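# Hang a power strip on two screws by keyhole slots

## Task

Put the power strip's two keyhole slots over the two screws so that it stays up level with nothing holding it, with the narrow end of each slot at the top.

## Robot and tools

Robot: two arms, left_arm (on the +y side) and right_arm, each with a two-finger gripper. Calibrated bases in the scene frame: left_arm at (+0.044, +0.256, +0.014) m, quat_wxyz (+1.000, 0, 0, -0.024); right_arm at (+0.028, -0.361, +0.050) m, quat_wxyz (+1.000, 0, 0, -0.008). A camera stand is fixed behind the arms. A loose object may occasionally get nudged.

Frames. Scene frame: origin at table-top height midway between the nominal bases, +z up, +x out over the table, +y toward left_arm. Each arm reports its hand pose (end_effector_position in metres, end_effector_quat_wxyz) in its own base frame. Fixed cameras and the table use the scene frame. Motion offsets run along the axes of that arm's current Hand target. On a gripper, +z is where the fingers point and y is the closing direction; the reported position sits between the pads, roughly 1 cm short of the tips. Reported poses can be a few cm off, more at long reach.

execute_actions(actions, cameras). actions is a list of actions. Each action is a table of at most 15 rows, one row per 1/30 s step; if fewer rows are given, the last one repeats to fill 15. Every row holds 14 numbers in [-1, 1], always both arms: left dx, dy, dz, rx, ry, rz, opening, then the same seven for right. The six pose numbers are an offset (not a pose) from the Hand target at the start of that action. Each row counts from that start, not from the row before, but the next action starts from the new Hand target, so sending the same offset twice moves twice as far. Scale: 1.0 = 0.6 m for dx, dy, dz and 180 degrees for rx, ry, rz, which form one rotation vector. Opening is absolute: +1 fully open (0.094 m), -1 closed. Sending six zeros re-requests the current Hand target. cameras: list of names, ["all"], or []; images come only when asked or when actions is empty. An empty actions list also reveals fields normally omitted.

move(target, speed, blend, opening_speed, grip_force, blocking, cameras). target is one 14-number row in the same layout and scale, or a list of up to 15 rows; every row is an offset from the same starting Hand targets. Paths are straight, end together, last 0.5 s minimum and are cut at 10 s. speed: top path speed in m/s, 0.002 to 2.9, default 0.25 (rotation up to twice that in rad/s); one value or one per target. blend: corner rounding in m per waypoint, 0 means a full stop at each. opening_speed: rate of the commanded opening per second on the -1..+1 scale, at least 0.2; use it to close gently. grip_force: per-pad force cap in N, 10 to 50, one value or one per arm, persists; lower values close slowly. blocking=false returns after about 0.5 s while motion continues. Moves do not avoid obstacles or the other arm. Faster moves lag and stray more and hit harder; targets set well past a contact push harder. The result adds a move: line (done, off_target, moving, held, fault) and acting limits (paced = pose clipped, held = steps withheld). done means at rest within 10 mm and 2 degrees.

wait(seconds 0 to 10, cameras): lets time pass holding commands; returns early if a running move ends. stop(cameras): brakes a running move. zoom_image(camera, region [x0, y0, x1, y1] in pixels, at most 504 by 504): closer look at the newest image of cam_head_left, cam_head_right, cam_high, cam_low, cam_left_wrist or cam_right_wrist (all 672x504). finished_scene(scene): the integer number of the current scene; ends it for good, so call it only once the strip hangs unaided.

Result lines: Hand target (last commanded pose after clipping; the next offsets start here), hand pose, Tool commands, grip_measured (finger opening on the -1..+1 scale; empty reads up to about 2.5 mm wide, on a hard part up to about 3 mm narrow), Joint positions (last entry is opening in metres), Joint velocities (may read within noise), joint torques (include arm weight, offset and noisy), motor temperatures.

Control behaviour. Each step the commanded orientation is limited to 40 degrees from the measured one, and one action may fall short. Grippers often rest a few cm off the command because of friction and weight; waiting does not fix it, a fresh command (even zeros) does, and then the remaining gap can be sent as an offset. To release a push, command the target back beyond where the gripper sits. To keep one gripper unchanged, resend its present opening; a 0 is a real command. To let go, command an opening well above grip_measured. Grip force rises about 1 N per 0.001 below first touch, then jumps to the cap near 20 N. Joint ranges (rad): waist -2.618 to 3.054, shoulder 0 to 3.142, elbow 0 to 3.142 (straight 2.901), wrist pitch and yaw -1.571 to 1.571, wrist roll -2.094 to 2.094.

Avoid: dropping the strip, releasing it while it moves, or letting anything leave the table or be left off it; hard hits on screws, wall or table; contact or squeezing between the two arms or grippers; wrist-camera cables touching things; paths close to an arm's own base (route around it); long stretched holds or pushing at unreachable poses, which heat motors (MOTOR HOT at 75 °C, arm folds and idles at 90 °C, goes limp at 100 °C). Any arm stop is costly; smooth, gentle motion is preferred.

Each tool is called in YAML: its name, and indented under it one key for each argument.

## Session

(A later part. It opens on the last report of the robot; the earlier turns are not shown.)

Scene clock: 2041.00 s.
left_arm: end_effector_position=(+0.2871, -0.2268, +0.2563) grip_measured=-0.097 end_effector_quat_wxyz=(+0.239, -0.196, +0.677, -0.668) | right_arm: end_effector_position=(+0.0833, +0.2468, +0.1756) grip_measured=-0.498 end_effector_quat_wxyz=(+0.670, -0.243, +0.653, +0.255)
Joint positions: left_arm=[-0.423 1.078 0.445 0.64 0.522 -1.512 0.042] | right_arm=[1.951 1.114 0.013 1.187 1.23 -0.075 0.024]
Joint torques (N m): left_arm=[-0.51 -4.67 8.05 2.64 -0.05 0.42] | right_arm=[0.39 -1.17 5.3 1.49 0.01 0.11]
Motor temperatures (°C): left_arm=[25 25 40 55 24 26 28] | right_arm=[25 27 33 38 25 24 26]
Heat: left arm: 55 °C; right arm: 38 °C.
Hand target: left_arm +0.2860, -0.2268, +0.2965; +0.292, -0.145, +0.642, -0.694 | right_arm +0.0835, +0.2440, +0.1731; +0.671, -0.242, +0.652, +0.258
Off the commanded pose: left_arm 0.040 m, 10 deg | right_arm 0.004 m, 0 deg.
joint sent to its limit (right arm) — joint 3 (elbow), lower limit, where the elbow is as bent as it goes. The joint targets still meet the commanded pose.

execute_actions:
  actions:
    - [[0,0.003,0,0,0,0,-0.35,0,0,0,0,0,0,-0.5],[0,0.006,0,0,0,0,-0.35,0,0,0,0,0,0,-0.5]]
    - [[0,0.017,0,0,0,0,-0.35,0,0,0,0,0,0,-0.5],[0,0.017,0,0,0,0,-0.35,0,0,0,0,0,0,-0.5],[0,0,0,0,0,0,-0.35,0,0,0,0,0,0,-0.5],[0,-0.017,0,0,0,0,-0.35,0,0,0,0,0,0,-0.5],[0,-0.017,0,0,0,0,-0.35,0,0,0,0,0,0,-0.5],[0,0,0.001,0,0,0,-0.35,0,0,0,0,0,0,-0.5],[0,0.017,0.002,0,0,0,-0.35,0,0,0,0,0,0,-0.5],[0,0.017,0.003,0,0,0,-0.35,0,0,0,0,0,0,-0.5],[0,0,0.004,0,0,0,-0.35,0,0,0,0,0,0,-0.5],[0,-0.017,0.005,0,0,0,-0.35,0,0,0,0,0,0,-0.5],[0,-0.017,0.006,0,0,0,-0.35,0,0,0,0,0,0,-0.5],[0,0,0.007,0,0,0,-0.35,0,0,0,0,0,0,-0.5]]
    - [[0,0.012,0,0,0,0,-0.35,0,0,0,0,0,0,-0.5],[0,0.012,0.001,0,0,0,-0.35,0,0,0,0,0,0,-0.5],[0,0,0.002,0,0,0,-0.35,0,0,0,0,0,0,-0.5],[0,-0.012,0.003,0,0,0,-0.35,0,0,0,0,0,0,-0.5],[0,-0.012,0.004,0,0,0,-0.35,0,0,0,0,0,0,-0.5],[0,0,0.005,0,0,0,-0.35,0,0,0,0,0,0,-0.5],[0,0.012,0.006,0,0,0,-0.35,0,0,0,0,0,0,-0.5],[0,0.012,0.006,0,0,0,-0.35,0,0,0,0,0,0,-0.5],[0,0,0.006,0,0,0,-0.35,0,0,0,0,0,0,-0.5],[0,-0.012,0.006,0,0,0,-0.35,0,0,0,0,0,0,-0.5],[0,-0.012,0.006,0,0,0,-0.35,0,0,0,0,0,0,-0.5],[0,0,0.006,0,0,0,-0.35,0,0,0,0,0,0,-0.5]]
  cameras: ["cam_right_wrist"]

zoom_image:
  camera: "cam_right_wrist"
  region: [285, 140, 385, 240]

Scene clock: 2058.57 s.
left_arm: end_effector_position=(+0.2896, -0.2287, +0.2518) grip_measured=-0.097 end_effector_quat_wxyz=(+0.242, -0.196, +0.677, -0.667) | right_arm: end_effector_position=(+0.0833, +0.2468, +0.1756) grip_measured=-0.498 end_effector_quat_wxyz=(+0.670, -0.243, +0.653, +0.255)
Joint positions: left_arm=[-0.43 1.104 0.438 0.673 0.511 -1.509 0.042] | right_arm=[1.951 1.114 0.013 1.187 1.23 -0.075 0.024]
Joint torques (N m): left_arm=[-1.28 -3.47 9.2 2.63 -0.09 0.41] | right_arm=[0.46 -1.16 5.35 1.47 0.01 0.1]
Motor temperatures (°C): left_arm=[25 25 39 56 24 26 28] | right_arm=[25 27 33 38 25 24 26]
Heat: left arm: 56 °C; right arm: 38 °C.
Hand target: left_arm +0.2913, -0.2330, +0.2939; +0.292, -0.145, +0.642, -0.694 | right_arm +0.0835, +0.2440, +0.1731; +0.671, -0.242, +0.652, +0.258
Off the commanded pose: left_arm 0.042 m, 10 deg | right_arm 0.004 m, 0 deg.
joint sent to its limit (right arm) — joint 3 (elbow), lower limit, where the elbow is as bent as it goes. The joint targets still meet the commanded pose.
camera_calibration:
cam_right_wrist: T_world_to_cam=[[0.599286, -0.794594, -0.0973527, 0.159642], [-0.350399, -0.151023, -0.924344, 0.276228], [0.719776, 0.588059, -0.368931, -0.0187116], [0, 0, 0, 1]] pos_world=[0.0145869, 0.179571, 0.263968]
Images, in order (width x height): cam_right_wrist 672x504.

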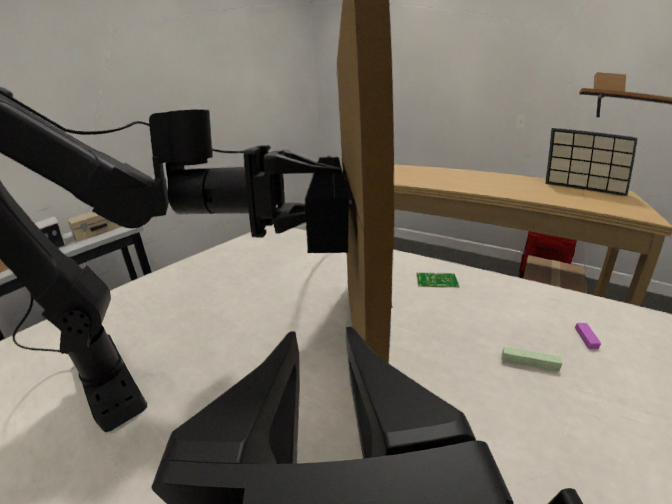

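Scaled by 5.040 from the camera's 672x504 image, which has a finer 960x720 frame.

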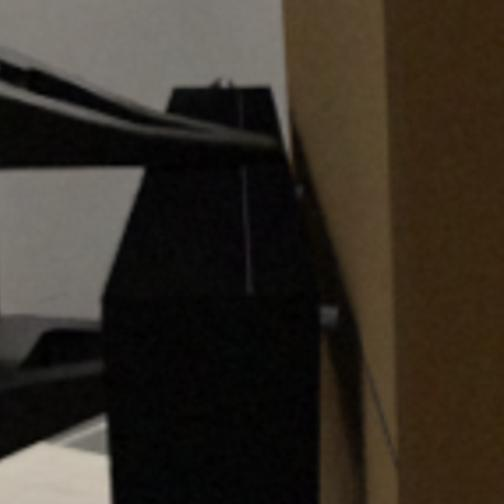

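execute_actions:
  actions:
    - [[0,-0.003,-0.006,0,0,0,-0.35,0,0,0,0,0,0,-0.5],[0,-0.006,-0.012,0,0,0,-0.35,0,0,0,0,0,0,-0.5]]
    - [[0,0.017,0,0,0,0,-0.35,0,0,0,0,0,0,-0.5],[0,0.017,0,0,0,0,-0.35,0,0,0,0,0,0,-0.5],[0,0,0,0,0,0,-0.35,0,0,0,0,0,0,-0.5],[0,-0.017,0,0,0,0,-0.35,0,0,0,0,0,0,-0.5],[0,-0.017,0,0,0,0,-0.35,0,0,0,0,0,0,-0.5],[0,0,0,0,0,0,-0.35,0,0,0,0,0,0,-0.5],[0,0.017,0,0,0,0,-0.35,0,0,0,0,0,0,-0.5],[0,0.017,0,0,0,0,-0.35,0,0,0,0,0,0,-0.5],[0,0,0,0,0,0,-0.35,0,0,0,0,0,0,-0.5],[0,-0.017,0.001,0,0,0,-0.35,0,0,0,0,0,0,-0.5],[0,-0.017,0.002,0,0,0,-0.35,0,0,0,0,0,0,-0.5],[0,0,0.003,0,0,0,-0.35,0,0,0,0,0,0,-0.5]]
    - [[0,0.012,0,0,0,0,-0.35,0,0,0,0,0,0,-0.5],[0,0.012,0.001,0,0,0,-0.35,0,0,0,0,0,0,-0.5],[0,0,0.003,0,0,0,-0.35,0,0,0,0,0,0,-0.5],[0,-0.012,0.004,0,0,0,-0.35,0,0,0,0,0,0,-0.5],[0,-0.012,0.005,0,0,0,-0.35,0,0,0,0,0,0,-0.5],[0,0,0.006,0,0,0,-0.35,0,0,0,0,0,0,-0.5],[0,0.012,0.007,0,0,0,-0.35,0,0,0,0,0,0,-0.5],[0,0.012,0.008,0,0,0,-0.35,0,0,0,0,0,0,-0.5],[0,0,0.009,0,0,0,-0.35,0,0,0,0,0,0,-0.5],[0,-0.012,0.01,0,0,0,-0.35,0,0,0,0,0,0,-0.5],[0,-0.012,0.01,0,0,0,-0.35,0,0,0,0,0,0,-0.5],[0,0,0.01,0,0,0,-0.35,0,0,0,0,0,0,-0.5]]
  cameras: ["cam_right_wrist"]

zoom_image:
  camera: "cam_right_wrist"
  region: [285, 140, 385, 240]

Scene clock: 2072.00 s.
left_arm: end_effector_position=(+0.2883, -0.2297, +0.2497) grip_measured=-0.097 end_effector_quat_wxyz=(+0.238, -0.199, +0.680, -0.664) | right_arm: end_effector_position=(+0.0833, +0.2468, +0.1756) grip_measured=-0.498 end_effector_quat_wxyz=(+0.670, -0.243, +0.653, +0.255)
Joint positions: left_arm=[-0.436 1.099 0.438 0.656 0.507 -1.508 0.042] | right_arm=[1.951 1.114 0.013 1.187 1.23 -0.075 0.024]
Joint torques (N m): left_arm=[-0.98 -4.01 9.84 2.61 -0.07 0.4] | right_arm=[0.49 -1.09 5.33 1.47 0.02 0.1]
Motor temperatures (°C): left_arm=[25 25 40 57 24 26 28] | right_arm=[25 27 33 38 25 24 26]
Heat: left arm: 57 °C; right arm: 38 °C.
Hand target: left_arm +0.2908, -0.2335, +0.2975; +0.292, -0.145, +0.642, -0.694 | right_arm +0.0835, +0.2440, +0.1731; +0.671, -0.242, +0.652, +0.258
Off the commanded pose: left_arm 0.048 m, 10 deg | right_arm 0.004 m, 0 deg.
joint sent to its limit (right arm) — joint 3 (elbow), lower limit, where the elbow is as bent as it goes. The joint targets still meet the commanded pose.
camera_calibration:
cam_right_wrist: T_world_to_cam=[[0.599286, -0.794594, -0.0973527, 0.159642], [-0.350399, -0.151023, -0.924344, 0.276228], [0.719776, 0.588059, -0.368931, -0.0187116], [0, 0, 0, 1]] pos_world=[0.0145869, 0.179571, 0.263968]
Images, in order (width x height): cam_right_wrist 672x504.

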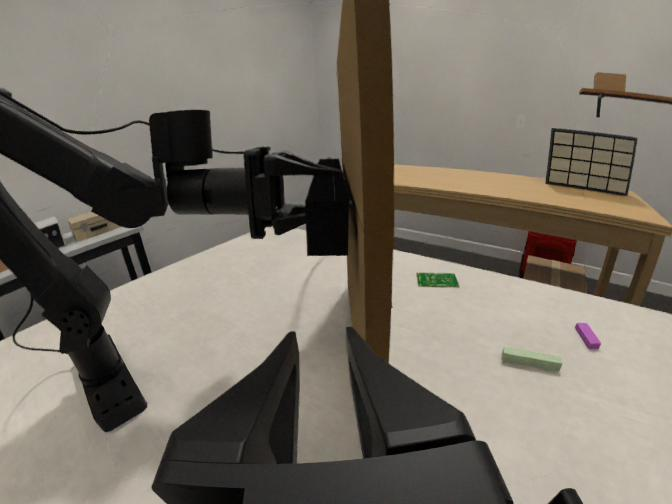

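Scaled by 5.040 from the camera's 672x504 image, which has a finer 960x720 frame.

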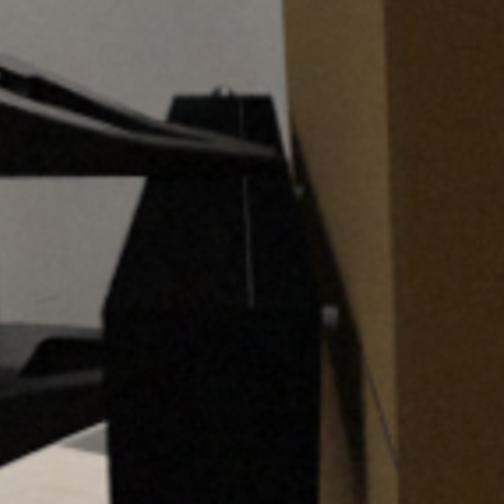

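execute_actions:
  actions:
    - [[0,-0.002,-0.006,0,0,0,-0.35,0,0,0,0,0,0,-0.5],[0,-0.004,-0.012,0,0,0,-0.35,0,0,0,0,0,0,-0.5]]
    - [[0,-0.03,0,0,0,0,-0.35,0,0,0,0,0,0,-0.5],[0,-0.03,0,0,0,0,-0.35,0,0,0,0,0,0,-0.5],[0,0.03,0,0,0,0,-0.35,0,0,0,0,0,0,-0.5],[0,0.03,0,0,0,0,-0.35,0,0,0,0,0,0,-0.5],[0,-0.025,0,0,0,0,-0.35,0,0,0,0,0,0,-0.5],[0,-0.025,0,0,0,0,-0.35,0,0,0,0,0,0,-0.5],[0,0.02,0,0,0,0,-0.35,0,0,0,0,0,0,-0.5],[0,0.02,0,0,0,0,-0.35,0,0,0,0,0,0,-0.5],[0,-0.015,0,0,0,0,-0.35,0,0,0,0,0,0,-0.5],[0,-0.015,0,0,0,0,-0.35,0,0,0,0,0,0,-0.5],[0,0.01,0,0,0,0,-0.35,0,0,0,0,0,0,-0.5],[0,0.01,0,0,0,0,-0.35,0,0,0,0,0,0,-0.5],[0,-0.006,0,0,0,0,-0.35,0,0,0,0,0,0,-0.5],[0,0.003,0,0,0,0,-0.35,0,0,0,0,0,0,-0.5],[0,0,0,0,0,0,-0.35,0,0,0,0,0,0,-0.5]]

execute_actions:
  actions:
    - [[0,-0.03,0,0,0,0,-0.35,0,0,0,0,0,0,-0.5],[0,-0.03,0,0,0,0,-0.35,0,0,0,0,0,0,-0.5],[0,0.03,0,0,0,0,-0.35,0,0,0,0,0,0,-0.5],[0,0.03,0,0,0,0,-0.35,0,0,0,0,0,0,-0.5],[0,-0.025,0,0,0,0,-0.35,0,0,0,0,0,0,-0.5],[0,-0.025,0,0,0,0,-0.35,0,0,0,0,0,0,-0.5],[0,0.02,0,0,0,0,-0.35,0,0,0,0,0,0,-0.5],[0,0.02,0,0,0,0,-0.35,0,0,0,0,0,0,-0.5],[0,-0.015,0,0,0,0,-0.35,0,0,0,0,0,0,-0.5],[0,-0.015,0,0,0,0,-0.35,0,0,0,0,0,0,-0.5],[0,0.01,0,0,0,0,-0.35,0,0,0,0,0,0,-0.5],[0,0.01,0,0,0,0,-0.35,0,0,0,0,0,0,-0.5],[0,-0.006,0,0,0,0,-0.35,0,0,0,0,0,0,-0.5],[0,0.003,0,0,0,0,-0.35,0,0,0,0,0,0,-0.5],[0,0,0,0,0,0,-0.35,0,0,0,0,0,0,-0.5]]

Scene clock: 2088.20 s.
left_arm: end_effector_position=(+0.2865, -0.2277, +0.2541) grip_measured=-0.097 end_effector_quat_wxyz=(+0.241, -0.197, +0.679, -0.665) | right_arm: end_effector_position=(+0.0833, +0.2468, +0.1756) grip_measured=-0.498 end_effector_quat_wxyz=(+0.670, -0.243, +0.653, +0.255)
Joint positions: left_arm=[-0.432 1.077 0.442 0.635 0.51 -1.506 0.042] | right_arm=[1.951 1.114 0.013 1.187 1.23 -0.075 0.024]
Joint torques (N m): left_arm=[-0.01 -4.82 8.95 2.59 0.03 0.39] | right_arm=[0.46 -1.13 5.34 1.49 0.01 0.11]
Motor temperatures (°C): left_arm=[25 25 40 55 24 26 28] | right_arm=[25 27 33 38 25 24 26]
Heat: left arm: 55 °C; right arm: 38 °C.
Hand target: left_arm +0.2862, -0.2277, +0.2990; +0.292, -0.145, +0.642, -0.694 | right_arm +0.0835, +0.2440, +0.1731; +0.671, -0.242, +0.652, +0.258
Off the commanded pose: left_arm 0.045 m, 10 deg | right_arm 0.004 m, 0 deg.
joint sent to its limit (right arm) — joint 3 (elbow), lower limit, where the elbow is as bent as it goes. The joint targets still meet the commanded pose.

Scene clock: 2088.90 s.
left_arm: end_effector_position=(+0.2863, -0.2274, +0.2539) grip_measured=-0.097 end_effector_quat_wxyz=(+0.240, -0.197, +0.680, -0.665) | right_arm: end_effector_position=(+0.0833, +0.2468, +0.1756) grip_measured=-0.498 end_effector_quat_wxyz=(+0.670, -0.243, +0.653, +0.255)
Joint positions: left_arm=[-0.43 1.075 0.442 0.632 0.511 -1.505 0.042] | right_arm=[1.951 1.114 0.013 1.187 1.23 -0.075 0.024]
Joint torques (N m): left_arm=[-0.1 -4.7 8.98 2.63 0.01 0.38] | right_arm=[0.44 -1.1 5.31 1.49 0.02 0.11]
Motor temperatures (°C): left_arm=[25 25 41 55 24 26 28] | right_arm=[25 27 33 38 25 24 26]
Heat: left arm: 55 °C; right arm: 38 °C.
Hand target: left_arm +0.2862, -0.2277, +0.2990; +0.292, -0.145, +0.642, -0.694 | right_arm +0.0835, +0.2440, +0.1731; +0.671, -0.242, +0.652, +0.258
Off the commanded pose: left_arm 0.045 m, 10 deg | right_arm 0.004 m, 0 deg.
joint sent to its limit (right arm) — joint 3 (elbow), lower limit, where the elbow is as bent as it goes. The joint targets still meet the commanded pose.

execute_actions:
  actions:
    - [[-0.0005,-0.0312,0.0038,0,0,0,-0.35,0,0,0,0,0,0,-0.5],[-0.0005,-0.0312,0.0038,0,0,0,-0.35,0,0,0,0,0,0,-0.5],[-0.0005,0.0288,0.0038,0,0,0,-0.35,0,0,0,0,0,0,-0.5],[-0.0005,0.0288,0.0038,0,0,0,-0.35,0,0,0,0,0,0,-0.5],[-0.0005,-0.0262,0.0038,0,0,0,-0.35,0,0,0,0,0,0,-0.5],[-0.0005,-0.0262,0.0038,0,0,0,-0.35,0,0,0,0,0,0,-0.5],[-0.0005,0.0188,0.0038,0,0,0,-0.35,0,0,0,0,0,0,-0.5],[-0.0005,0.0188,0.0038,0,0,0,-0.35,0,0,0,0,0,0,-0.5],[-0.0005,-0.0162,0.0038,0,0,0,-0.35,0,0,0,0,0,0,-0.5],[-0.0005,-0.0162,0.0038,0,0,0,-0.35,0,0,0,0,0,0,-0.5],[-0.0005,0.0088,0.0038,0,0,0,-0.35,0,0,0,0,0,0,-0.5],[-0.0005,0.0088,0.0038,0,0,0,-0.35,0,0,0,0,0,0,-0.5],[-0.0005,-0.0072,0.0038,0,0,0,-0.35,0,0,0,0,0,0,-0.5],[-0.0005,0.0018,0.0038,0,0,0,-0.35,0,0,0,0,0,0,-0.5],[-0.0005,-0.0012,0.0038,0,0,0,-0.35,0,0,0,0,0,0,-0.5]]
  cameras: ["cam_right_wrist"]

zoom_image:
  camera: "cam_right_wrist"
  region: [285, 140, 385, 240]

Scene clock: 2099.53 s.
left_arm: end_effector_position=(+0.2871, -0.2291, +0.2541) grip_measured=-0.097 end_effector_quat_wxyz=(+0.239, -0.197, +0.681, -0.664) | right_arm: end_effector_position=(+0.0833, +0.2468, +0.1756) grip_measured=-0.498 end_effector_quat_wxyz=(+0.670, -0.243, +0.653, +0.255)
Joint positions: left_arm=[-0.434 1.082 0.449 0.629 0.511 -1.505 0.042] | right_arm=[1.951 1.114 0.013 1.187 1.23 -0.075 0.024]
Joint torques (N m): left_arm=[-0.21 -4.89 8.98 2.58 -0.03 0.36] | right_arm=[0.39 -1.13 5.37 1.48 0.01 0.11]
Motor temperatures (°C): left_arm=[25 25 41 55 24 26 28] | right_arm=[25 26 33 38 25 24 26]
Heat: left arm: 55 °C; right arm: 38 °C.
Hand target: left_arm +0.2876, -0.2294, +0.2999; +0.292, -0.145, +0.642, -0.694 | right_arm +0.0835, +0.2440, +0.1731; +0.671, -0.242, +0.652, +0.258
Off the commanded pose: left_arm 0.046 m, 10 deg | right_arm 0.004 m, 0 deg.
joint sent to its limit (right arm) — joint 3 (elbow), lower limit, where the elbow is as bent as it goes. The joint targets still meet the commanded pose.
camera_calibration:
cam_right_wrist: T_world_to_cam=[[0.599286, -0.794594, -0.0973527, 0.159642], [-0.350399, -0.151023, -0.924344, 0.276228], [0.719776, 0.588059, -0.368931, -0.0187116], [0, 0, 0, 1]] pos_world=[0.0145869, 0.179571, 0.263968]
Images, in order (width x height): cam_right_wrist 672x504.

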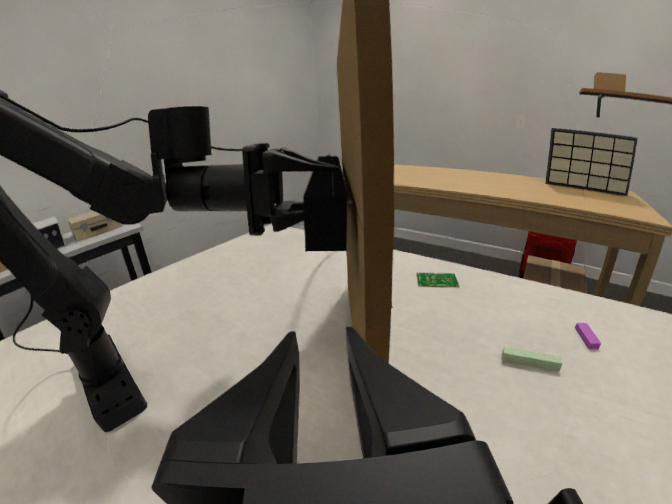

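Scaled by 5.040 from the camera's 672x504 image, which has a finer 960x720 frame.

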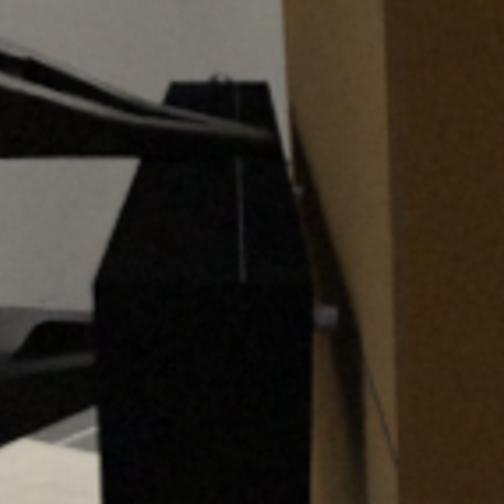

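execute_actions:
  actions:
    - [[0,-0.033,0.002,0,0,-0.0015,-0.35,0,0,0,0,0,0,-0.5],[0,-0.033,0.002,0,0,-0.0015,-0.35,0,0,0,0,0,0,-0.5],[0,0.027,0.002,0,0,-0.0015,-0.35,0,0,0,0,0,0,-0.5],[0,0.027,0.002,0,0,-0.0015,-0.35,0,0,0,0,0,0,-0.5],[0,-0.028,0.002,0,0,-0.0015,-0.35,0,0,0,0,0,0,-0.5],[0,-0.028,0.002,0,0,-0.0015,-0.35,0,0,0,0,0,0,-0.5],[0,0.017,0.002,0,0,-0.0015,-0.35,0,0,0,0,0,0,-0.5],[0,0.017,0.002,0,0,-0.0015,-0.35,0,0,0,0,0,0,-0.5],[0,-0.018,0.002,0,0,-0.0015,-0.35,0,0,0,0,0,0,-0.5],[0,-0.018,0.002,0,0,-0.0015,-0.35,0,0,0,0,0,0,-0.5],[0,0.007,0.002,0,0,-0.0015,-0.35,0,0,0,0,0,0,-0.5],[0,0.007,0.002,0,0,-0.0015,-0.35,0,0,0,0,0,0,-0.5],[0,-0.009,0.002,0,0,-0.0015,-0.35,0,0,0,0,0,0,-0.5],[0,-0.001,0.002,0,0,-0.0015,-0.35,0,0,0,0,0,0,-0.5],[0,-0.003,0.002,0,0,-0.0015,-0.35,0,0,0,0,0,0,-0.5]]
    - [[0,-0.02,0.003,0,0,0,-0.35,0,0,0,0,0,0,-0.5],[0,-0.02,0.003,0,0,0,-0.35,0,0,0,0,0,0,-0.5],[0,0.02,0.003,0,0,0,-0.35,0,0,0,0,0,0,-0.5],[0,0.02,0.003,0,0,0,-0.35,0,0,0,0,0,0,-0.5],[0,-0.016,0.003,0,0,0,-0.35,0,0,0,0,0,0,-0.5],[0,-0.016,0.003,0,0,0,-0.35,0,0,0,0,0,0,-0.5],[0,0.013,0.003,0,0,0,-0.35,0,0,0,0,0,0,-0.5],[0,0.013,0.003,0,0,0,-0.35,0,0,0,0,0,0,-0.5],[0,-0.01,0.003,0,0,0,-0.35,0,0,0,0,0,0,-0.5],[0,-0.01,0.003,0,0,0,-0.35,0,0,0,0,0,0,-0.5],[0,0.006,0.003,0,0,0,-0.35,0,0,0,0,0,0,-0.5],[0,0.003,0.003,0,0,0,-0.35,0,0,0,0,0,0,-0.5],[0,0,0.003,0,0,0,-0.35,0,0,0,0,0,0,-0.5]]
    - [[0,-0.02,0.003,0,0,0,-0.35,0,0,0,0,0,0,-0.5],[0,-0.02,0.003,0,0,0,-0.35,0,0,0,0,0,0,-0.5],[0,0.02,0.003,0,0,0,-0.35,0,0,0,0,0,0,-0.5],[0,0.02,0.003,0,0,0,-0.35,0,0,0,0,0,0,-0.5],[0,-0.016,0.003,0,0,0,-0.35,0,0,0,0,0,0,-0.5],[0,-0.016,0.003,0,0,0,-0.35,0,0,0,0,0,0,-0.5],[0,0.013,0.003,0,0,0,-0.35,0,0,0,0,0,0,-0.5],[0,0.013,0.003,0,0,0,-0.35,0,0,0,0,0,0,-0.5],[0,-0.01,0.003,0,0,0,-0.35,0,0,0,0,0,0,-0.5],[0,-0.01,0.003,0,0,0,-0.35,0,0,0,0,0,0,-0.5],[0,0.006,0.003,0,0,0,-0.35,0,0,0,0,0,0,-0.5],[0,0.003,0.003,0,0,0,-0.35,0,0,0,0,0,0,-0.5],[0,0,0.003,0,0,0,-0.35,0,0,0,0,0,0,-0.5]]
  cameras: ["cam_right_wrist"]

zoom_image:
  camera: "cam_right_wrist"
  region: [285, 140, 385, 240]

Scene clock: 2120.47 s.
left_arm: end_effector_position=(+0.2879, -0.2303, +0.2571) grip_measured=-0.097 end_effector_quat_wxyz=(+0.239, -0.197, +0.679, -0.666) | right_arm: end_effector_position=(+0.0833, +0.2468, +0.1756) grip_measured=-0.498 end_effector_quat_wxyz=(+0.670, -0.243, +0.653, +0.255)
Joint positions: left_arm=[-0.438 1.084 0.458 0.627 0.506 -1.509 0.042] | right_arm=[1.951 1.114 0.013 1.187 1.23 -0.075 0.024]
Joint torques (N m): left_arm=[-0.83 -3.79 9.51 2.63 -0.08 0.38] | right_arm=[0.47 -1.14 5.37 1.5 0 0.11]
Motor temperatures (°C): left_arm=[25 25 41 57 24 26 28] | right_arm=[25 26 33 38 25 24 26]
Heat: left arm: 57 °C; right arm: 38 °C.
Hand target: left_arm +0.2899, -0.2332, +0.3025; +0.290, -0.146, +0.642, -0.695 | right_arm +0.0835, +0.2440, +0.1731; +0.671, -0.242, +0.652, +0.258
Off the commanded pose: left_arm 0.046 m, 10 deg | right_arm 0.004 m, 0 deg.
joint sent to its limit (right arm) — joint 3 (elbow), lower limit, where the elbow is as bent as it goes. The joint targets still meet the commanded pose.
camera_calibration:
cam_right_wrist: T_world_to_cam=[[0.599286, -0.794594, -0.0973527, 0.159642], [-0.350399, -0.151023, -0.924344, 0.276228], [0.719776, 0.588059, -0.368931, -0.0187116], [0, 0, 0, 1]] pos_world=[0.0145869, 0.179571, 0.263968]
Images, in order (width x height): cam_right_wrist 672x504.

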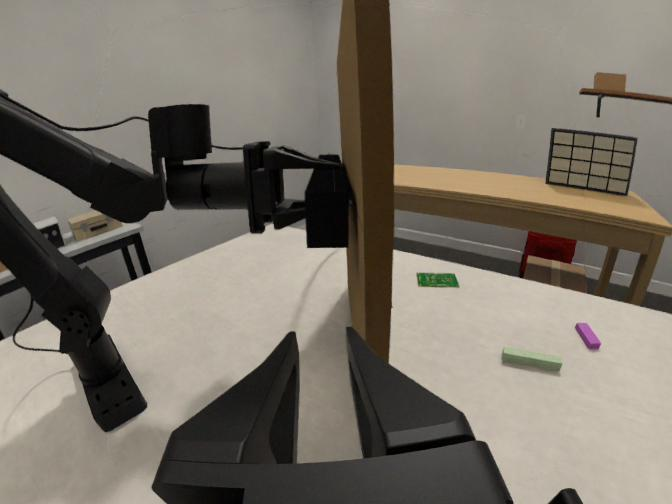

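Scaled by 5.040 from the camera's 672x504 image, which has a finer 960x720 frame.

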